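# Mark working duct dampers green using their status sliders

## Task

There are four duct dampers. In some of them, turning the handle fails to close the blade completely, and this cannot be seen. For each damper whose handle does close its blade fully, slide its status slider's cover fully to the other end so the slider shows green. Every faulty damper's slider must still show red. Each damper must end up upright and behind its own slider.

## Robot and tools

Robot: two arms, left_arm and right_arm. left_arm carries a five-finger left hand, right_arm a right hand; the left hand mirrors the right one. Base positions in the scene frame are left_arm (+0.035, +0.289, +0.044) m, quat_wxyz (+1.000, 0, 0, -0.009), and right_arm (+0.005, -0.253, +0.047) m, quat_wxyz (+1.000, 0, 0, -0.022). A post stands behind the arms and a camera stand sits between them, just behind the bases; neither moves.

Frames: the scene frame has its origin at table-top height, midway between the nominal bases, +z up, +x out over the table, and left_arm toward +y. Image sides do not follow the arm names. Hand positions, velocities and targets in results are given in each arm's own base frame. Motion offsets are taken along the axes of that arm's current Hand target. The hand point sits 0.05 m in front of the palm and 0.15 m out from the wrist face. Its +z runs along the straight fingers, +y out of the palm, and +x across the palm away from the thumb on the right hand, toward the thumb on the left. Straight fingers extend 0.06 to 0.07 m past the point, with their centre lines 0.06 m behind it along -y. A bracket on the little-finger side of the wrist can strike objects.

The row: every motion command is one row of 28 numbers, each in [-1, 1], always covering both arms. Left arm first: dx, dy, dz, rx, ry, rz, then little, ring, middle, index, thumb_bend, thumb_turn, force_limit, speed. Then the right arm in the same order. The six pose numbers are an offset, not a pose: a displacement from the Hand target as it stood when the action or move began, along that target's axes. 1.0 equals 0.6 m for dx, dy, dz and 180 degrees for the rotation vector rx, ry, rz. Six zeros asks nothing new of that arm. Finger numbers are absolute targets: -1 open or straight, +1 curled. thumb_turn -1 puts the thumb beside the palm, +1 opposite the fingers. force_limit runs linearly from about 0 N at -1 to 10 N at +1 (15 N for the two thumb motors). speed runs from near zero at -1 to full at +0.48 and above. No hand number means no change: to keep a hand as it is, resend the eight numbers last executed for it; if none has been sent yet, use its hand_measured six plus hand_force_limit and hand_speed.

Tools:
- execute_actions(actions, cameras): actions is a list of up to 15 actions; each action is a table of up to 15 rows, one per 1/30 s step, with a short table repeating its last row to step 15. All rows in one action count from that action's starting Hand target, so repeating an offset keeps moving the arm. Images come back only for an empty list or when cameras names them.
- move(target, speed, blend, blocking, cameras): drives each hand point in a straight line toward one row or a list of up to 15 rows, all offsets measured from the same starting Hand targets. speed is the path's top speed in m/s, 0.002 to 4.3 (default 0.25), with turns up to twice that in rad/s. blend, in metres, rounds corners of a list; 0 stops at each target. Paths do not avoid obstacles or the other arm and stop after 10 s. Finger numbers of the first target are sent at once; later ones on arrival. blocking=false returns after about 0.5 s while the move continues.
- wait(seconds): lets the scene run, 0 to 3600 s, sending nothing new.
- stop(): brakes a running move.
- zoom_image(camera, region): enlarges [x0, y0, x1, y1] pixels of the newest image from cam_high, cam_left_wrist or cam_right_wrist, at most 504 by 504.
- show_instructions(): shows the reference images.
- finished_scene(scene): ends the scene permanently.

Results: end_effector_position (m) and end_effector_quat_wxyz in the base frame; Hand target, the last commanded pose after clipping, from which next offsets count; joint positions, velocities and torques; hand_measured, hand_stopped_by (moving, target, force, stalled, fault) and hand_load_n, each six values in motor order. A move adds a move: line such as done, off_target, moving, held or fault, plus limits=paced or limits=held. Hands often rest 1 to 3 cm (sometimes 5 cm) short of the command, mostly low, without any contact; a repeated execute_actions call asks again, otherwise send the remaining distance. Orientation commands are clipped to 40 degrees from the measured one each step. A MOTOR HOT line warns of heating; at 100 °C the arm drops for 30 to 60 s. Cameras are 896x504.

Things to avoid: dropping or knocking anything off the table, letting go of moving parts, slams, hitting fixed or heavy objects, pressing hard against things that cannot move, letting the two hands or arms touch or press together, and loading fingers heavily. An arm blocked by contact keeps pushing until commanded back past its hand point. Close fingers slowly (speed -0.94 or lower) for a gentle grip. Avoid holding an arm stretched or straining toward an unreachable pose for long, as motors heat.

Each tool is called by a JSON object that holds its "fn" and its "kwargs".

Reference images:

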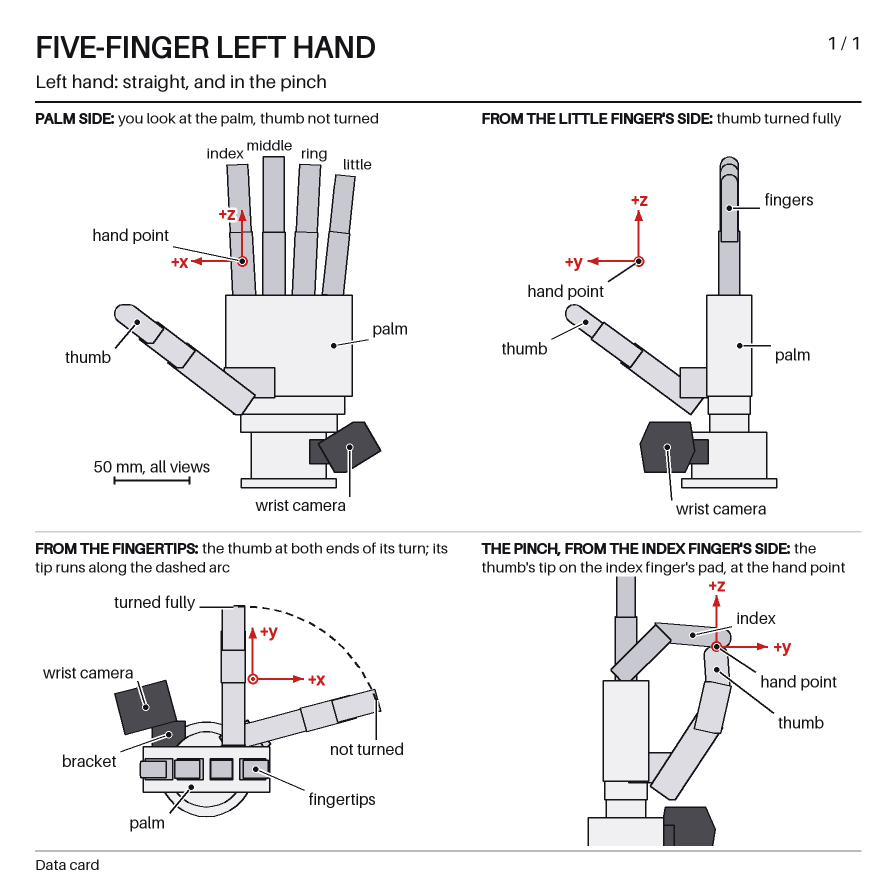

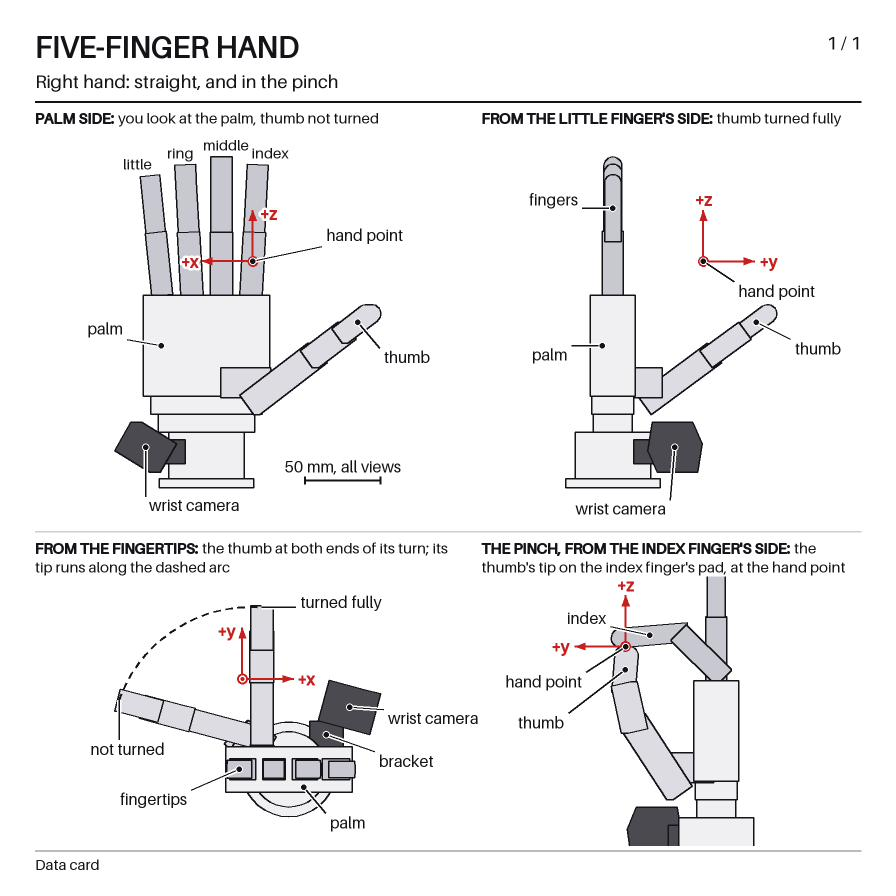

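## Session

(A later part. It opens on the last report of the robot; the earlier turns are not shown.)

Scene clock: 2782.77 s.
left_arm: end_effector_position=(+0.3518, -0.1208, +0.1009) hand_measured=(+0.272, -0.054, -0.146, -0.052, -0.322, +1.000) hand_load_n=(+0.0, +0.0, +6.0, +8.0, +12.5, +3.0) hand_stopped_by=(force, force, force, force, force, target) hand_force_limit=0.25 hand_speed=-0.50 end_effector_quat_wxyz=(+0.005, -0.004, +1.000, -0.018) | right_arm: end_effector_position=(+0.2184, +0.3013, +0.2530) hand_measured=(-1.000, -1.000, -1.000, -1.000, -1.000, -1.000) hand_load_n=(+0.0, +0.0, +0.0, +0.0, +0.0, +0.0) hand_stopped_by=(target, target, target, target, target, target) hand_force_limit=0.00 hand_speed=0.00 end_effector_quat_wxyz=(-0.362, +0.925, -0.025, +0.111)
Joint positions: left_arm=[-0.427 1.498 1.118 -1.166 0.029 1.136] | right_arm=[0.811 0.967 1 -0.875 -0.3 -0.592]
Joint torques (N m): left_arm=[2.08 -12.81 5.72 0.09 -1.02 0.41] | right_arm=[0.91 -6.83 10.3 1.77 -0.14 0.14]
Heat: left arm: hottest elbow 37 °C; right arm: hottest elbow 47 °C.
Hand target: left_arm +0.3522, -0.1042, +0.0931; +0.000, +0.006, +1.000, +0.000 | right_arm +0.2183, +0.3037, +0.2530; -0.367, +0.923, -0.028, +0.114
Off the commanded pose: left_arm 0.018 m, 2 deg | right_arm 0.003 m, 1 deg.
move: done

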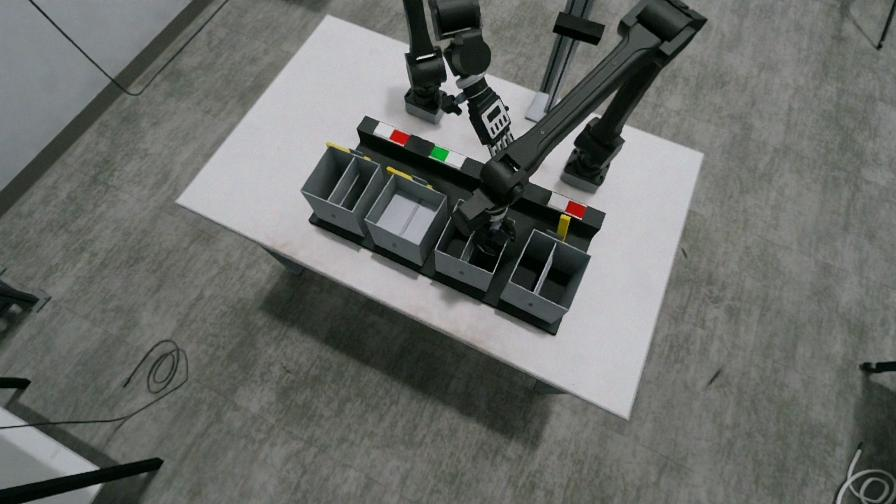

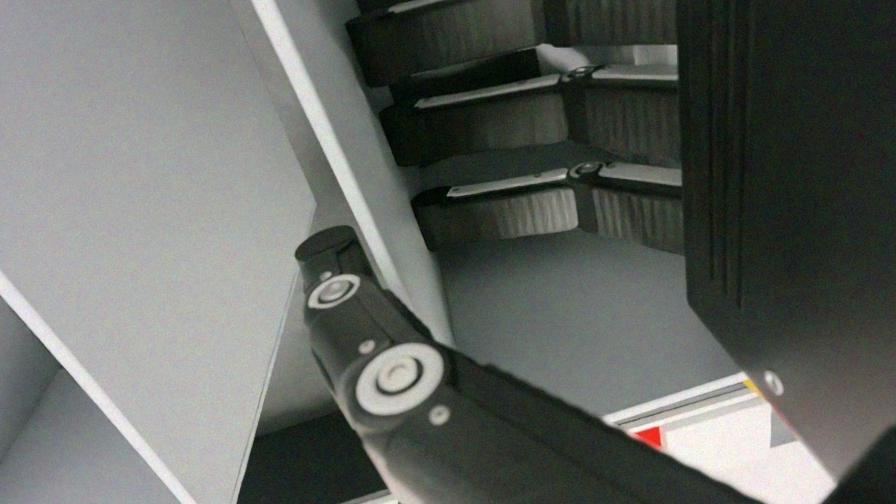

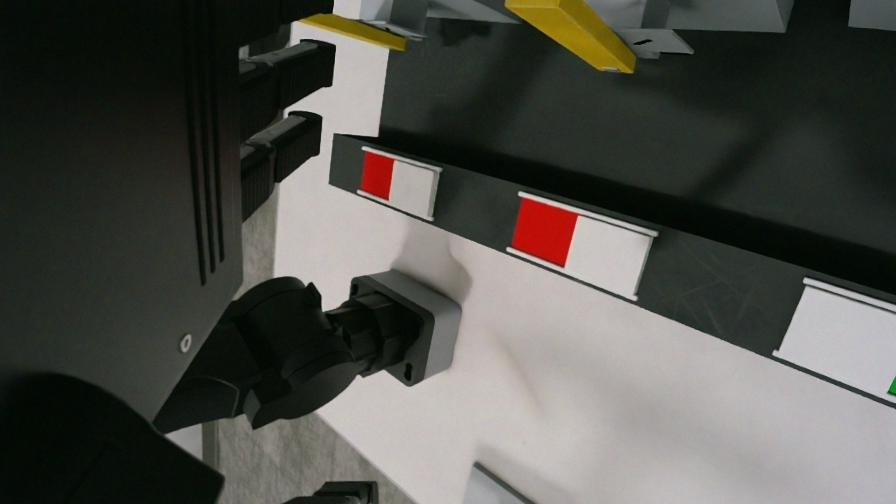

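{"fn": "move", "kwargs": {"target": [[0,0,0,0,0,0,0.5,0.5,0.5,0.5,0.65,1,0.25,-0.5,-0.0015,0.009,0.0145,-0.0709,-0.0196,-0.0168,-1,-1,-1,-1,-1,-1,0,0]], "speed": 0.2, "cameras": ["all"]}}

{"fn": "zoom_image", "kwargs": {"camera": "cam_high", "region": [400, 60, 580, 240]}}

Scene clock: 2838.63 s.
left_arm: end_effector_position=(+0.3518, -0.1208, +0.1009) hand_measured=(+0.272, -0.054, -0.146, -0.052, -0.322, +1.000) hand_load_n=(+0.0, +0.0, +6.5, +8.0, +12.5, +3.0) hand_stopped_by=(force, force, force, force, force, target) hand_force_limit=0.25 hand_speed=-0.50 end_effector_quat_wxyz=(+0.005, -0.004, +1.000, -0.018) | right_arm: end_effector_position=(+0.2122, +0.2942, +0.2228) hand_measured=(-1.000, -1.000, -1.000, -1.000, -1.000, -1.000) hand_load_n=(+0.0, -0.5, +0.0, +0.0, +0.0, +0.0) hand_stopped_by=(target, target, target, target, target, target) hand_force_limit=0.00 hand_speed=0.00 end_effector_quat_wxyz=(-0.247, +0.966, -0.015, +0.079)
Joint positions: left_arm=[-0.427 1.498 1.118 -1.166 0.029 1.136] | right_arm=[0.877 1.104 1.078 -1.049 -0.182 -0.617]
Joint torques (N m): left_arm=[2.14 -12.86 5.74 0.09 -1.02 0.42] | right_arm=[1.14 -7.65 15.2 0.66 -0.1 -0.11]
Heat: left arm: hottest elbow 36 °C; right arm: hottest elbow 44 °C.
Hand target: left_arm +0.3522, -0.1042, +0.0931; +0.000, +0.006, +1.000, +0.000 | right_arm +0.2196, +0.3058, +0.2429; -0.259, +0.961, -0.004, +0.091
Off the commanded pose: left_arm 0.018 m, 2 deg | right_arm 0.024 m, 2 deg.
move: off_target (right_arm)

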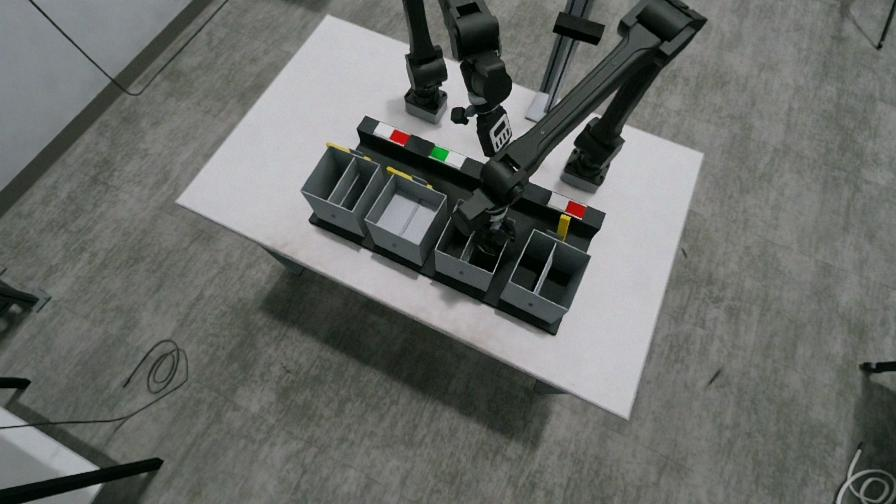

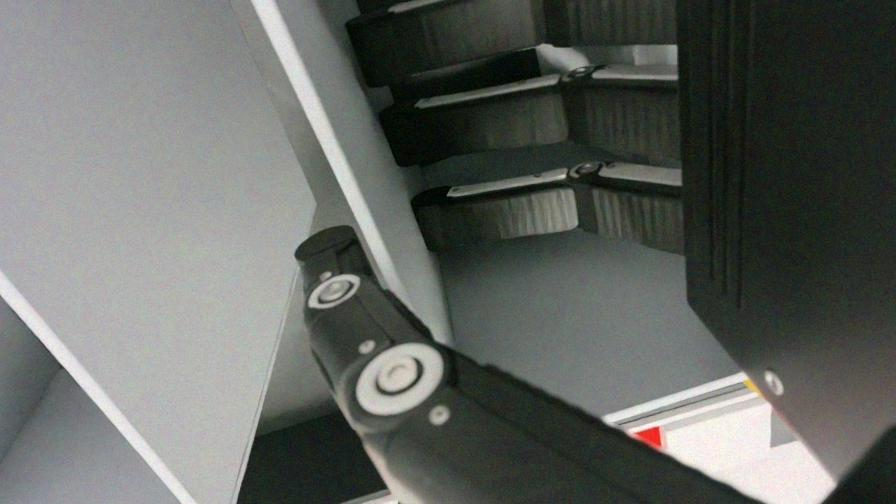

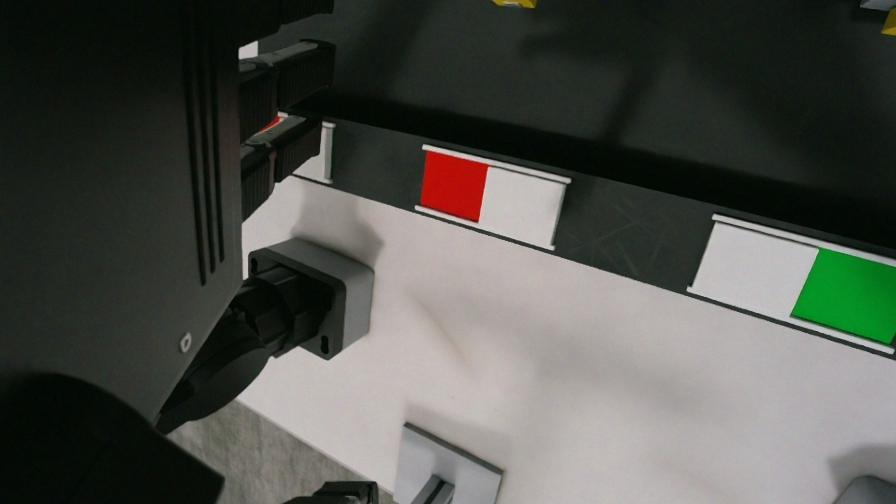

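Scaled by 2.800.

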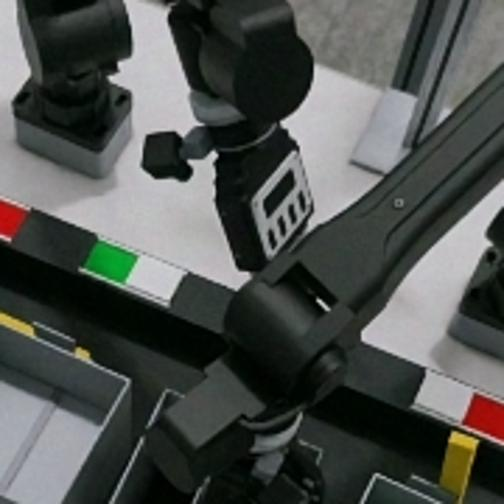

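{"fn": "move", "kwargs": {"target": [[0,0,0,0,0,0,0.5,0.5,0.5,0.5,0.65,1,0.25,-0.5,-0.0213,0.0423,0.1043,0,0,0,-1,-1,-1,-1,-1,-1,0,0]], "speed": 0.12, "cameras": ["all"]}}

Scene clock: 2848.93 s.
left_arm: end_effector_position=(+0.3518, -0.1208, +0.1009) hand_measured=(+0.272, -0.054, -0.146, -0.052, -0.322, +1.000) hand_load_n=(+0.0, +0.0, +6.5, +8.0, +12.0, +3.0) hand_stopped_by=(force, force, force, force, force, target) hand_force_limit=0.25 hand_speed=-0.50 end_effector_quat_wxyz=(+0.005, -0.004, +1.000, -0.018) | right_arm: end_effector_position=(+0.2205, +0.3119, +0.1779) hand_measured=(-1.000, -1.000, -1.000, -1.000, -1.000, -1.000) hand_load_n=(+0.0, +0.0, +0.0, +0.0, +0.0, +0.0) hand_stopped_by=(target, target, target, target, target, target) hand_force_limit=0.00 hand_speed=0.00 end_effector_quat_wxyz=(-0.258, +0.962, -0.006, +0.091)
Joint positions: left_arm=[-0.427 1.498 1.118 -1.166 0.029 1.136] | right_arm=[0.895 1.145 0.984 -0.881 -0.172 -0.618]
Joint torques (N m): left_arm=[2.08 -12.86 5.72 0.08 -1.02 0.41] | right_arm=[1.03 -8.41 9.95 1.57 -0.05 0.11]
Heat: left arm: hottest elbow 36 °C; right arm: hottest elbow 45 °C.
Hand target: left_arm +0.3522, -0.1042, +0.0931; +0.000, +0.006, +1.000, +0.000 | right_arm +0.2191, +0.3158, +0.1751; -0.260, +0.961, -0.004, +0.091
Off the commanded pose: left_arm 0.018 m, 2 deg | right_arm 0.005 m, 0 deg.
move: done

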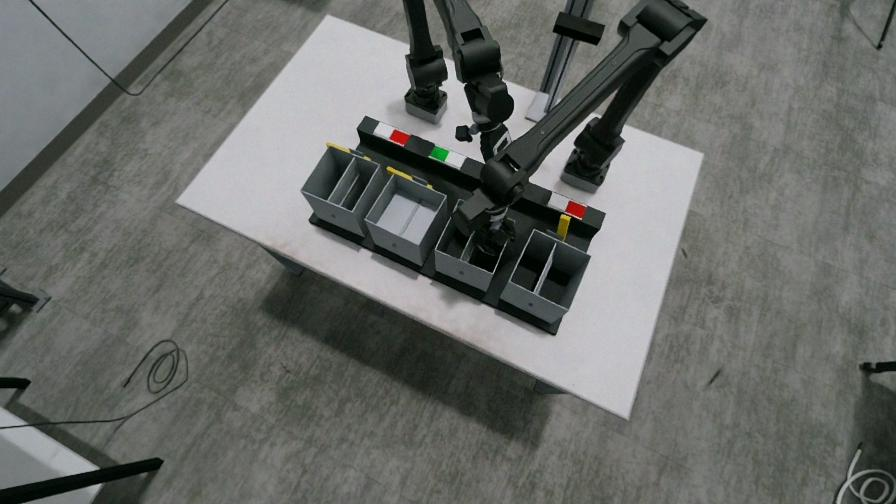

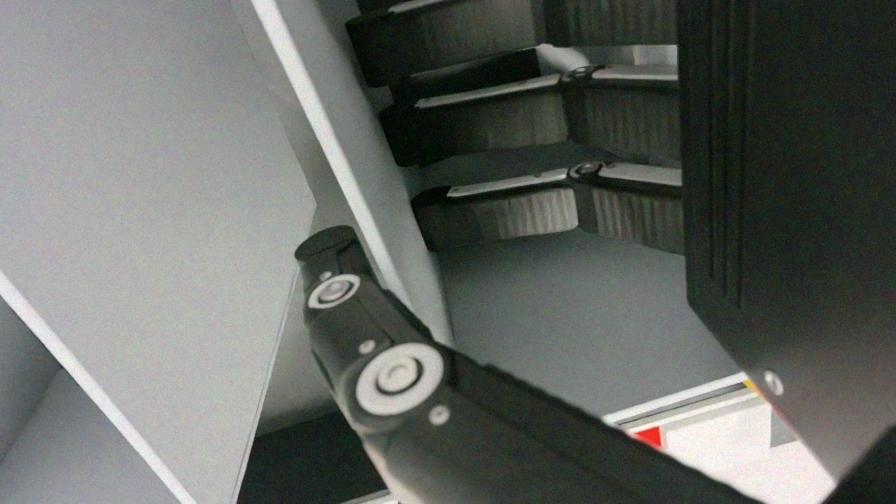

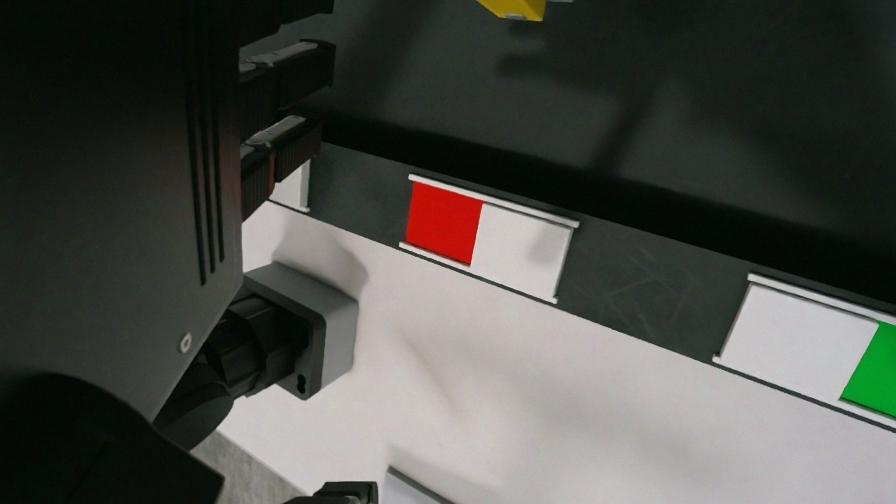

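{"fn": "move", "kwargs": {"target": [[0,0,0,0,0,0,0.5,0.5,0.5,0.5,0.65,1,0.25,-0.5,0.0033,0.0975,-0.0161,0,0,0,-1,-1,-1,-1,-1,-1,0,0],[0,0,0,0,0,0,0.5,0.5,0.5,0.5,0.65,1,0.25,-0.5,0.0058,0.1541,-0.0281,0,0,0,-1,-1,-1,-1,-1,-1,0,0]], "speed": 0.05, "blend": [0.005,0], "cameras": ["all"]}}

Scene clock: 2863.70 s.
left_arm: end_effector_position=(+0.3520, -0.1205, +0.1009) hand_measured=(+0.272, -0.054, -0.146, -0.052, -0.322, +1.000) hand_load_n=(+0.0, +0.5, +6.5, +8.0, +12.0, +1.5) hand_stopped_by=(force, force, force, force, force, target) hand_force_limit=0.25 hand_speed=-0.50 end_effector_quat_wxyz=(+0.005, -0.003, +1.000, -0.018) | right_arm: end_effector_position=(+0.2241, +0.2320, +0.1454) hand_measured=(-1.000, -1.000, -1.000, -1.000, -1.000, -1.000) hand_load_n=(+0.0, +0.0, +0.0, +0.0, +0.0, +0.0) hand_stopped_by=(target, target, target, target, target, target) hand_force_limit=0.00 hand_speed=0.00 end_effector_quat_wxyz=(-0.261, +0.961, -0.006, +0.091)
Joint positions: left_arm=[-0.426 1.498 1.118 -1.166 0.029 1.139] | right_arm=[0.705 1.005 0.804 -0.873 -0.27 -0.785]
Joint torques (N m): left_arm=[2.02 -12.86 5.72 0.09 -1.02 0.39] | right_arm=[0.21 -7 9.46 1.03 -0.31 -0.03]
Heat: left arm: hottest elbow 36 °C; right arm: hottest elbow 45 °C.
Hand target: left_arm +0.3522, -0.1043, +0.0931; +0.000, +0.006, +1.000, +0.000 | right_arm +0.2231, +0.2271, +0.1436; -0.260, +0.961, -0.004, +0.091
Off the commanded pose: left_arm 0.018 m, 2 deg | right_arm 0.005 m, 0 deg.
move: done

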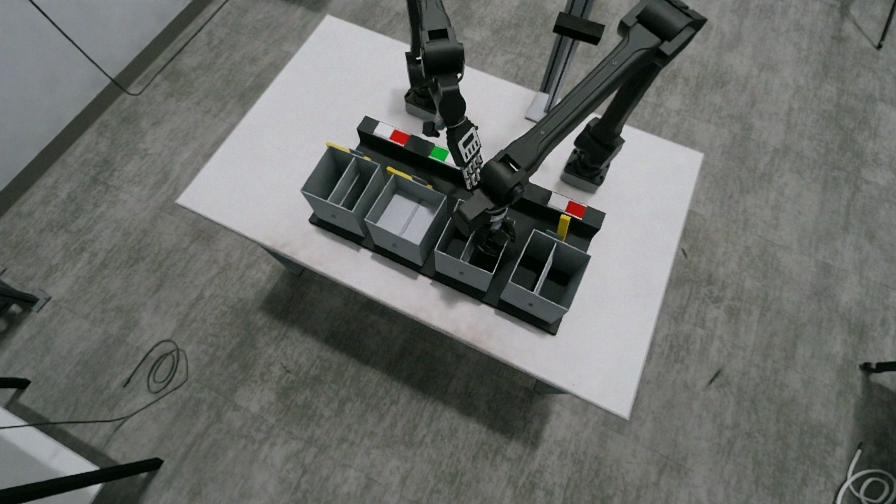

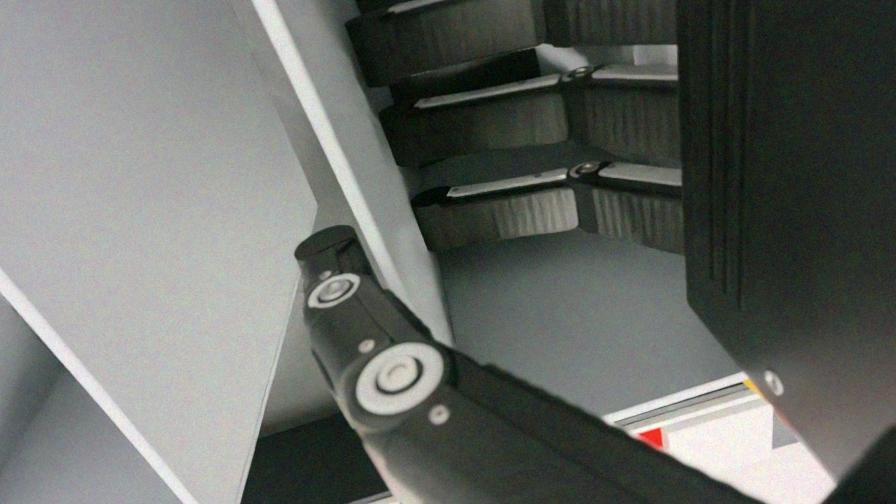

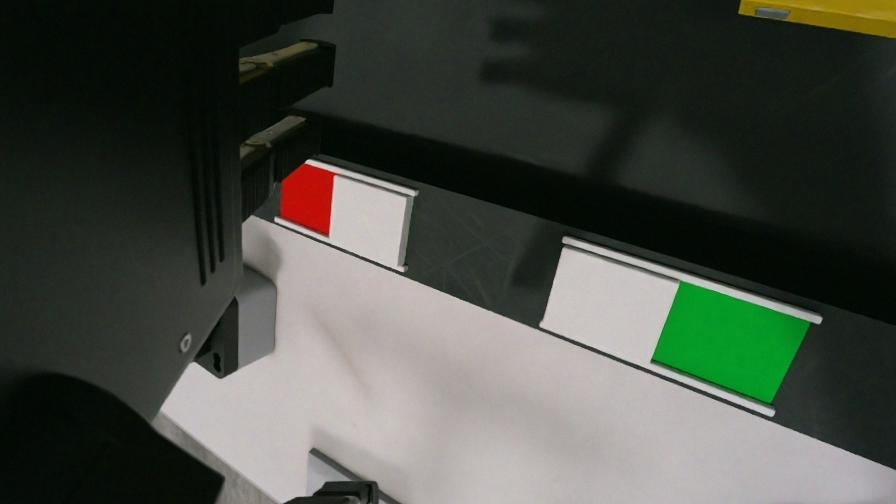

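{"fn": "move", "kwargs": {"target": [[0,0,0,0,0,0,0.5,0.5,0.5,0.5,0.65,1,0.25,-0.5,0.0437,0.0074,-0.3679,0,0,0,-1,-1,-1,-1,-1,-1,0,0]], "speed": 0.2, "cameras": ["all"]}}

{"fn": "zoom_image", "kwargs": {"camera": "cam_right_wrist", "region": [280, 0, 720, 200]}}

Scene clock: 2906.90 s.
left_arm: end_effector_position=(+0.3520, -0.1205, +0.1009) hand_measured=(+0.272, -0.054, -0.146, -0.052, -0.322, +1.000) hand_load_n=(+0.0, +0.0, +6.5, +7.5, +12.0, +1.5) hand_stopped_by=(force, force, force, force, force, target) hand_force_limit=0.25 hand_speed=-0.50 end_effector_quat_wxyz=(+0.005, -0.003, +1.000, -0.018) | right_arm: end_effector_position=(+0.2029, +0.1120, +0.3172) hand_measured=(-1.000, -1.000, -1.000, -1.000, -1.000, -1.000) hand_load_n=(+0.0, +0.0, +0.0, +0.0, +0.0, +0.0) hand_stopped_by=(target, target, target, target, target, target) hand_force_limit=0.00 hand_speed=0.00 end_effector_quat_wxyz=(-0.255, +0.964, -0.009, +0.076)
Joint positions: left_arm=[-0.426 1.498 1.118 -1.166 0.029 1.139] | right_arm=[0.323 0.866 1.199 -1.569 -0.43 -1.156]
Joint torques (N m): left_arm=[2.02 -12.81 5.72 0.1 -1.02 0.38] | right_arm=[-0.09 -1.96 13.89 0.5 -0.49 -0.06]
Heat: left arm: hottest elbow 36 °C; right arm: hottest elbow 45 °C.
Hand target: left_arm +0.3522, -0.1043, +0.0931; +0.000, +0.006, +1.000, +0.000 | right_arm +0.2100, +0.1119, +0.3334; -0.260, +0.961, -0.004, +0.091
Off the commanded pose: left_arm 0.018 m, 2 deg | right_arm 0.018 m, 2 deg.
move: off_target (right_arm)

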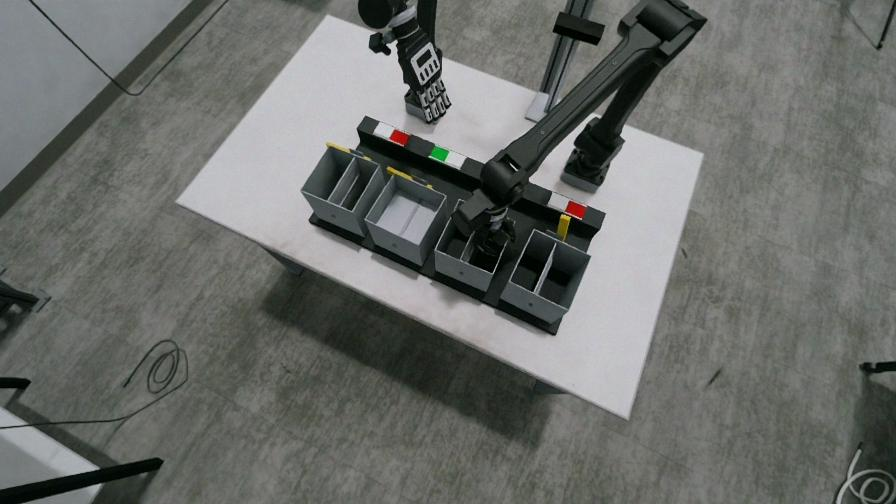

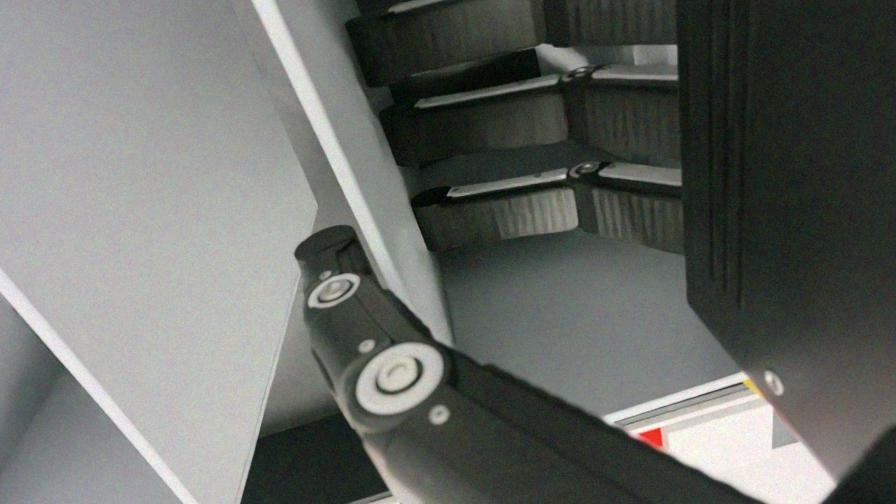

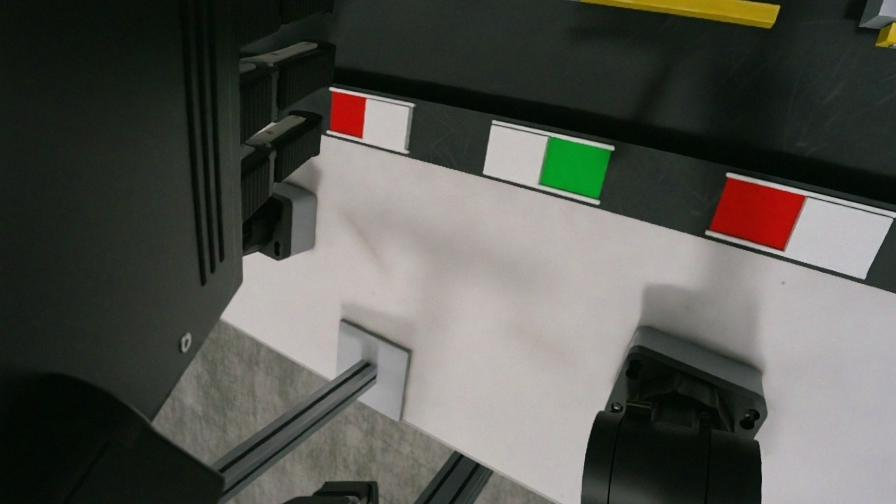

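Scaled by 1.145.

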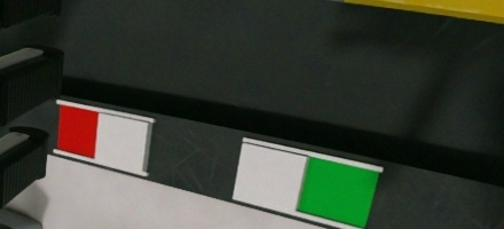

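{"fn": "move", "kwargs": {"target": [[0,0,0,0,0,0,0.5,0.5,0.5,0.5,0.65,1,0.25,-0.5,-0.0243,0.0722,-0.0475,0.1066,0.1085,0.4288,-1,-1,-1,-1,-1,-1,0,0],[0,0,0,0,0,0,0.5,0.5,0.5,0.5,0.65,1,0.25,-0.5,-0.043,0.0278,0.2107,0.2131,0.217,0.8576,-1,-1,-1,-1,-1,-1,0,0]], "speed": 0.35, "blend": [0.03,0], "cameras": ["all"]}}

Scene clock: 2932.60 s.
left_arm: end_effector_position=(+0.3520, -0.1205, +0.1009) hand_measured=(+0.272, -0.054, -0.146, -0.052, -0.322, +1.000) hand_load_n=(+0.0, +0.0, +6.0, +7.5, +12.0, +1.5) hand_stopped_by=(force, force, force, force, force, target) hand_force_limit=0.25 hand_speed=-0.50 end_effector_quat_wxyz=(+0.005, -0.003, +1.000, -0.018) | right_arm: end_effector_position=(+0.2080, +0.1617, +0.2130) hand_measured=(-1.000, -1.000, -1.000, -1.000, -1.000, -1.000) hand_load_n=(+0.0, +0.0, +0.0, +0.0, +0.0, +0.0) hand_stopped_by=(target, target, target, target, target, target) hand_force_limit=0.00 hand_speed=0.00 end_effector_quat_wxyz=(+0.340, -0.094, +0.935, +0.026)
Joint positions: left_arm=[-0.426 1.498 1.118 -1.166 0.029 1.139] | right_arm=[0.803 0.356 0.562 -1.182 0.385 2.054]
Joint torques (N m): left_arm=[2.02 -12.81 5.74 0.09 -1.02 0.38] | right_arm=[0.32 3.14 11.06 0.9 0.42 0.19]
Heat: left arm: hottest elbow 36 °C; right arm: hottest elbow 46 °C.
Hand target: left_arm +0.3522, -0.1043, +0.0931; +0.000, +0.006, +1.000, +0.000 | right_arm +0.2077, +0.1619, +0.2133; +0.343, -0.050, +0.938, +0.001
Off the commanded pose: left_arm 0.018 m, 2 deg | right_arm 0.000 m, 6 deg.
joint sent to its limit (right arm) — joint 6 (wrist roll), upper limit. The joint targets are off in orientation, not in position.
move: off_target (right_arm)

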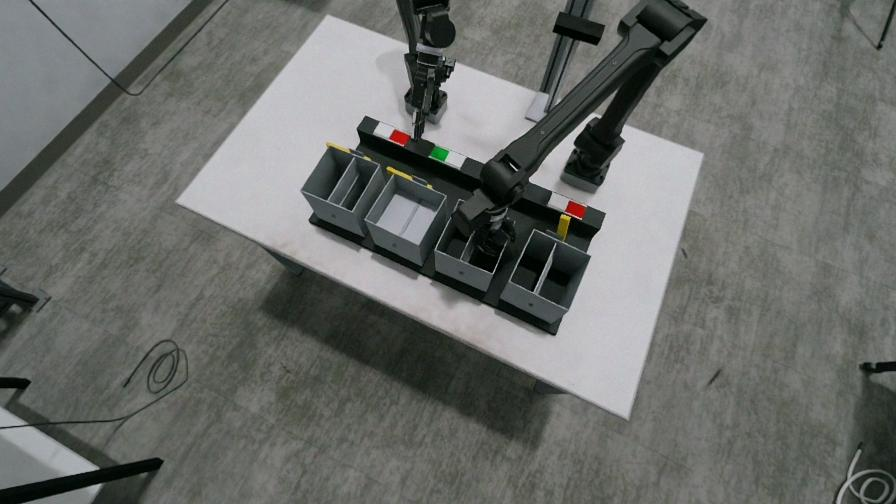

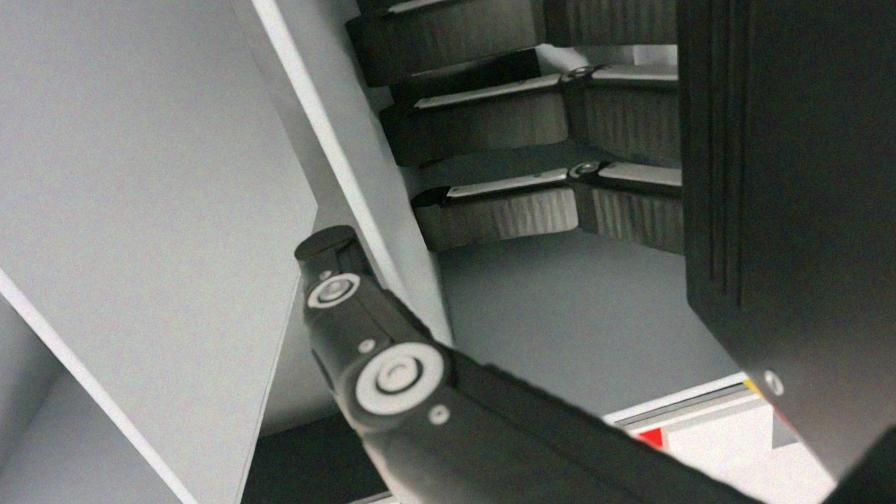

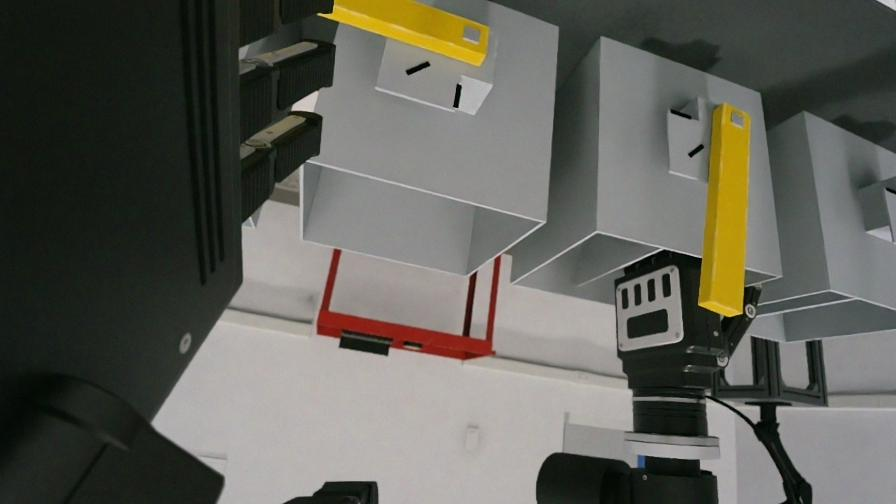

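{"fn": "move", "kwargs": {"target": [[0,0,0,0,0,0,0.5,0.5,0.5,0.5,0.65,1,0.25,-0.5,-0.093,-0.1705,-0.1755,-0.1066,-0.1085,-0.4288,-1,-1,-1,-1,-1,-1,0,0],[0,0,0,0,0,0,0.5,0.5,0.5,0.5,0.65,1,0.25,-0.5,-0.105,-0.0383,-0.1278,-0.2131,-0.217,-0.8576,-1,-1,-1,-1,-1,-1,0,0],[0,0,0,0,0,0,0.5,0.5,0.5,0.5,0.65,1,0.25,-0.5,-0.0715,0.2727,-0.0162,-0.2131,-0.217,-0.8576,-1,-1,-1,-1,-1,-1,0,0],[0,0,0,0,0,0,0.5,0.5,0.5,0.5,0.65,1,0.25,-0.5,0.0258,0.2605,0.0985,-0.2131,-0.217,-0.8576,-1,-1,-1,-1,-1,-1,0,0]], "speed": [0.35,0.35,0.25,0.12], "blend": [0.03,0.03,0.01,0], "cameras": ["all"]}}

Scene clock: 2995.23 s.
left_arm: end_effector_position=(+0.3520, -0.1205, +0.1009) hand_measured=(+0.272, -0.054, -0.146, -0.052, -0.322, +1.000) hand_load_n=(+0.0, +0.0, +6.5, +7.5, +12.0, +1.5) hand_stopped_by=(force, force, force, force, force, target) hand_force_limit=0.25 hand_speed=-0.50 end_effector_quat_wxyz=(+0.005, -0.003, +1.000, -0.018) | right_arm: end_effector_position=(+0.2158, +0.3183, +0.1576) hand_measured=(-1.000, -1.000, -1.000, -1.000, -1.000, -1.000) hand_load_n=(+0.0, +0.0, +0.0, +0.0, +0.0, +0.0) hand_stopped_by=(target, target, target, target, target, target) hand_force_limit=0.00 hand_speed=0.00 end_effector_quat_wxyz=(-0.259, +0.962, +0.002, +0.091)
Joint positions: left_arm=[-0.426 1.498 1.118 -1.166 0.029 1.139] | right_arm=[0.917 1.16 0.941 -0.817 -0.166 -0.613]
Joint torques (N m): left_arm=[2.02 -12.86 5.74 0.09 -1.01 0.39] | right_arm=[-0.21 -8.35 9.63 1.36 -0.18 0.11]
Heat: left arm: hottest elbow 35 °C; right arm: hottest elbow 46 °C.
Hand target: left_arm +0.3522, -0.1043, +0.0931; +0.000, +0.006, +1.000, +0.000 | right_arm +0.2192, +0.3181, +0.1532; -0.260, +0.961, -0.004, +0.091
Off the commanded pose: left_arm 0.018 m, 2 deg | right_arm 0.006 m, 1 deg.
move: done

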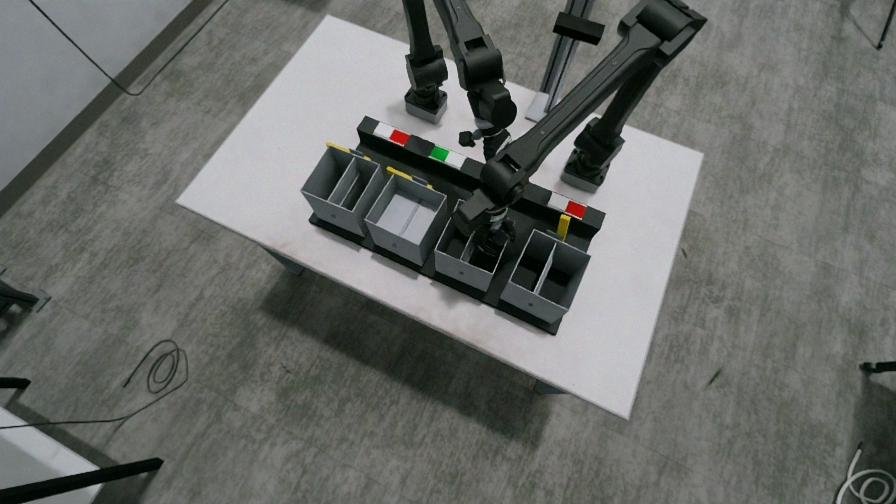

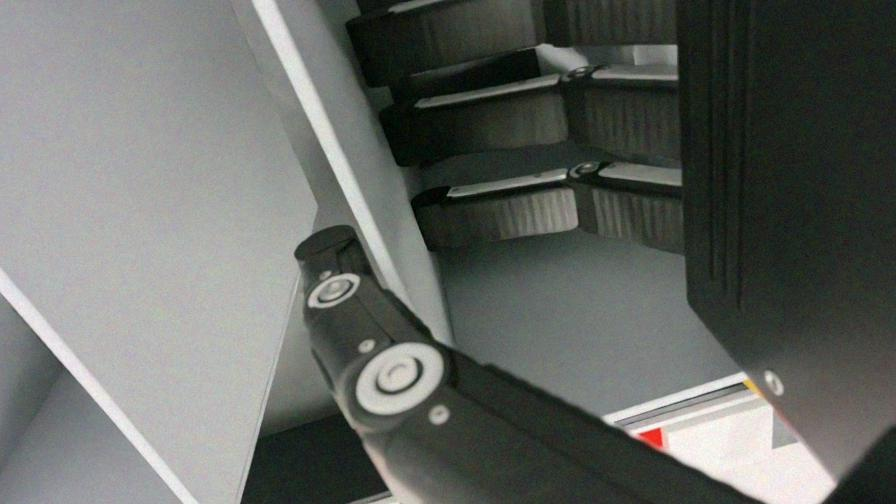

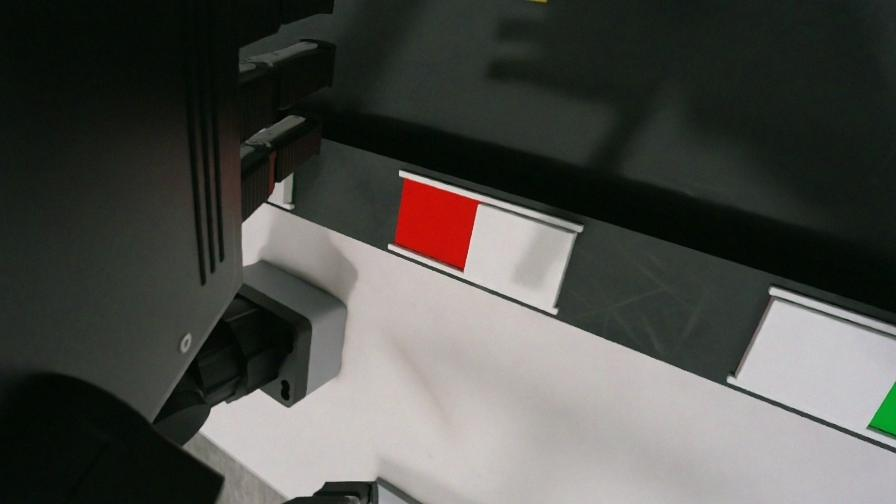

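{"fn": "move", "kwargs": {"target": [[0,0,0,0,0,0,0.5,0.5,0.5,0.5,0.65,1,0.25,-0.5,0.0,0.1003,0.0005,0,0,0,-1,-1,-1,-1,-1,-1,0,0]], "speed": 0.04, "cameras": ["all"]}}

Scene clock: 3006.73 s.
left_arm: end_effector_position=(+0.3520, -0.1205, +0.1009) hand_measured=(+0.272, -0.054, -0.146, -0.052, -0.322, +1.000) hand_load_n=(+0.0, +0.0, +6.0, +8.0, +12.5, +2.0) hand_stopped_by=(force, force, force, force, force, target) hand_force_limit=0.25 hand_speed=-0.50 end_effector_quat_wxyz=(+0.005, -0.003, +1.000, -0.018) | right_arm: end_effector_position=(+0.2111, +0.2715, +0.1232) hand_measured=(-1.000, -1.000, -1.000, -1.000, -1.000, -1.000) hand_load_n=(+0.0, +0.0, +0.0, +0.0, +0.0, +0.0) hand_stopped_by=(target, target, target, target, target, target) hand_force_limit=0.00 hand_speed=0.00 end_effector_quat_wxyz=(-0.258, +0.963, +0.004, +0.076)
Joint positions: left_arm=[-0.426 1.498 1.118 -1.166 0.029 1.139] | right_arm=[0.822 1.092 0.802 -0.785 -0.235 -0.697]
Joint torques (N m): left_arm=[2.02 -12.86 5.72 0.1 -1.02 0.39] | right_arm=[-1.55 -8.23 9.43 1.68 0.37 -0.01]
Heat: left arm: hottest elbow 35 °C; right arm: hottest elbow 45 °C.
Hand target: left_arm +0.3522, -0.1043, +0.0931; +0.000, +0.006, +1.000, +0.000 | right_arm +0.2217, +0.2663, +0.1228; -0.260, +0.961, -0.004, +0.091
Off the commanded pose: left_arm 0.018 m, 2 deg | right_arm 0.012 m, 2 deg.
move: off_target (right_arm)

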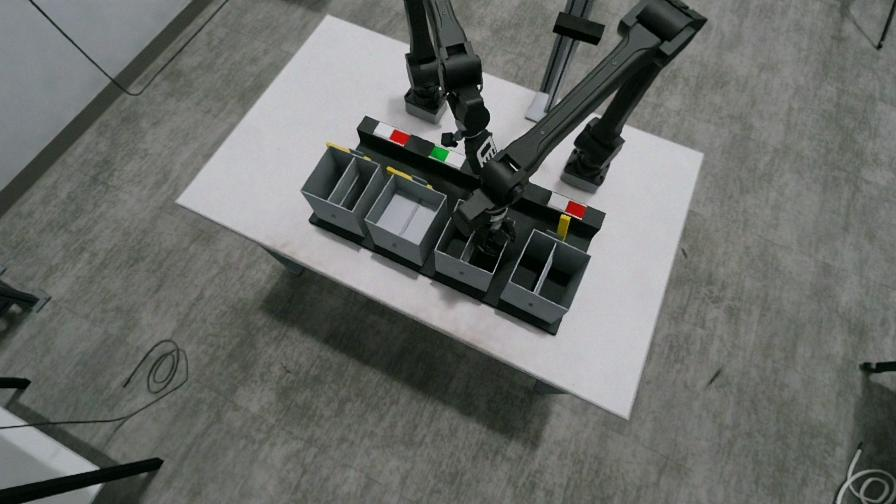

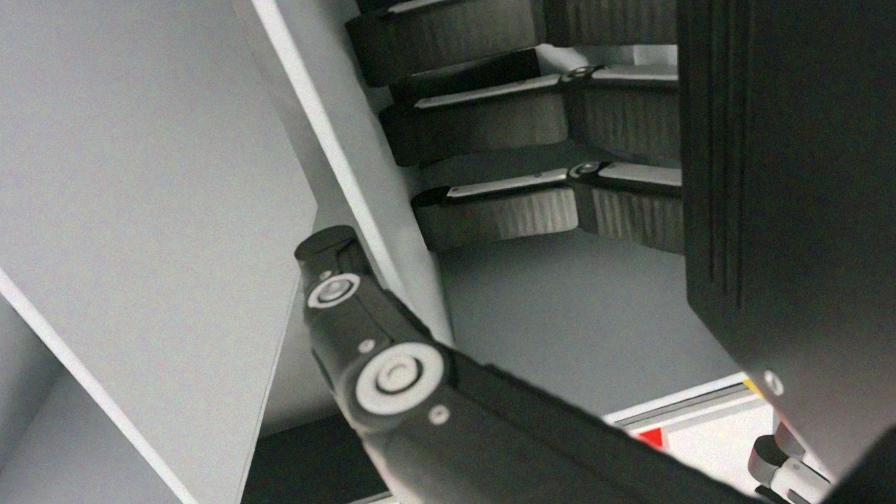

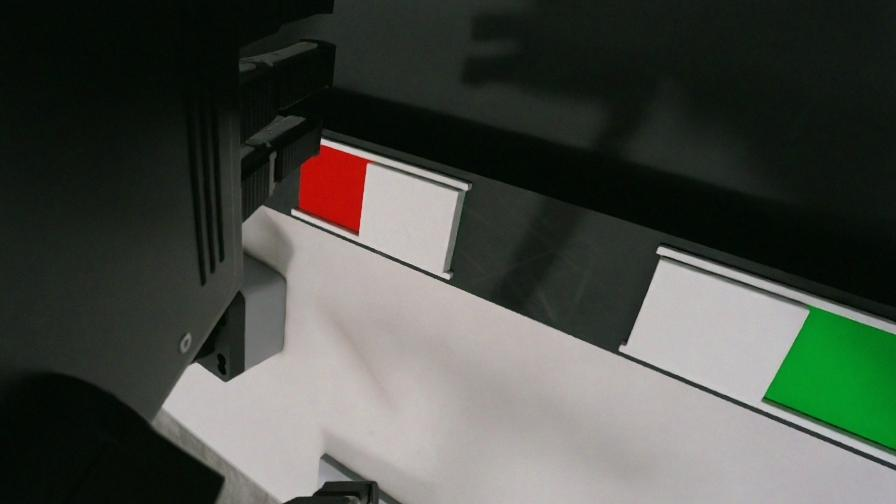

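{"fn": "zoom_image", "kwargs": {"camera": "cam_left_wrist", "region": [640, 340, 896, 504]}}

Scaled by 1.969.

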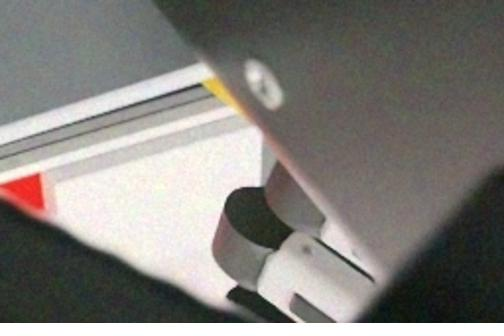

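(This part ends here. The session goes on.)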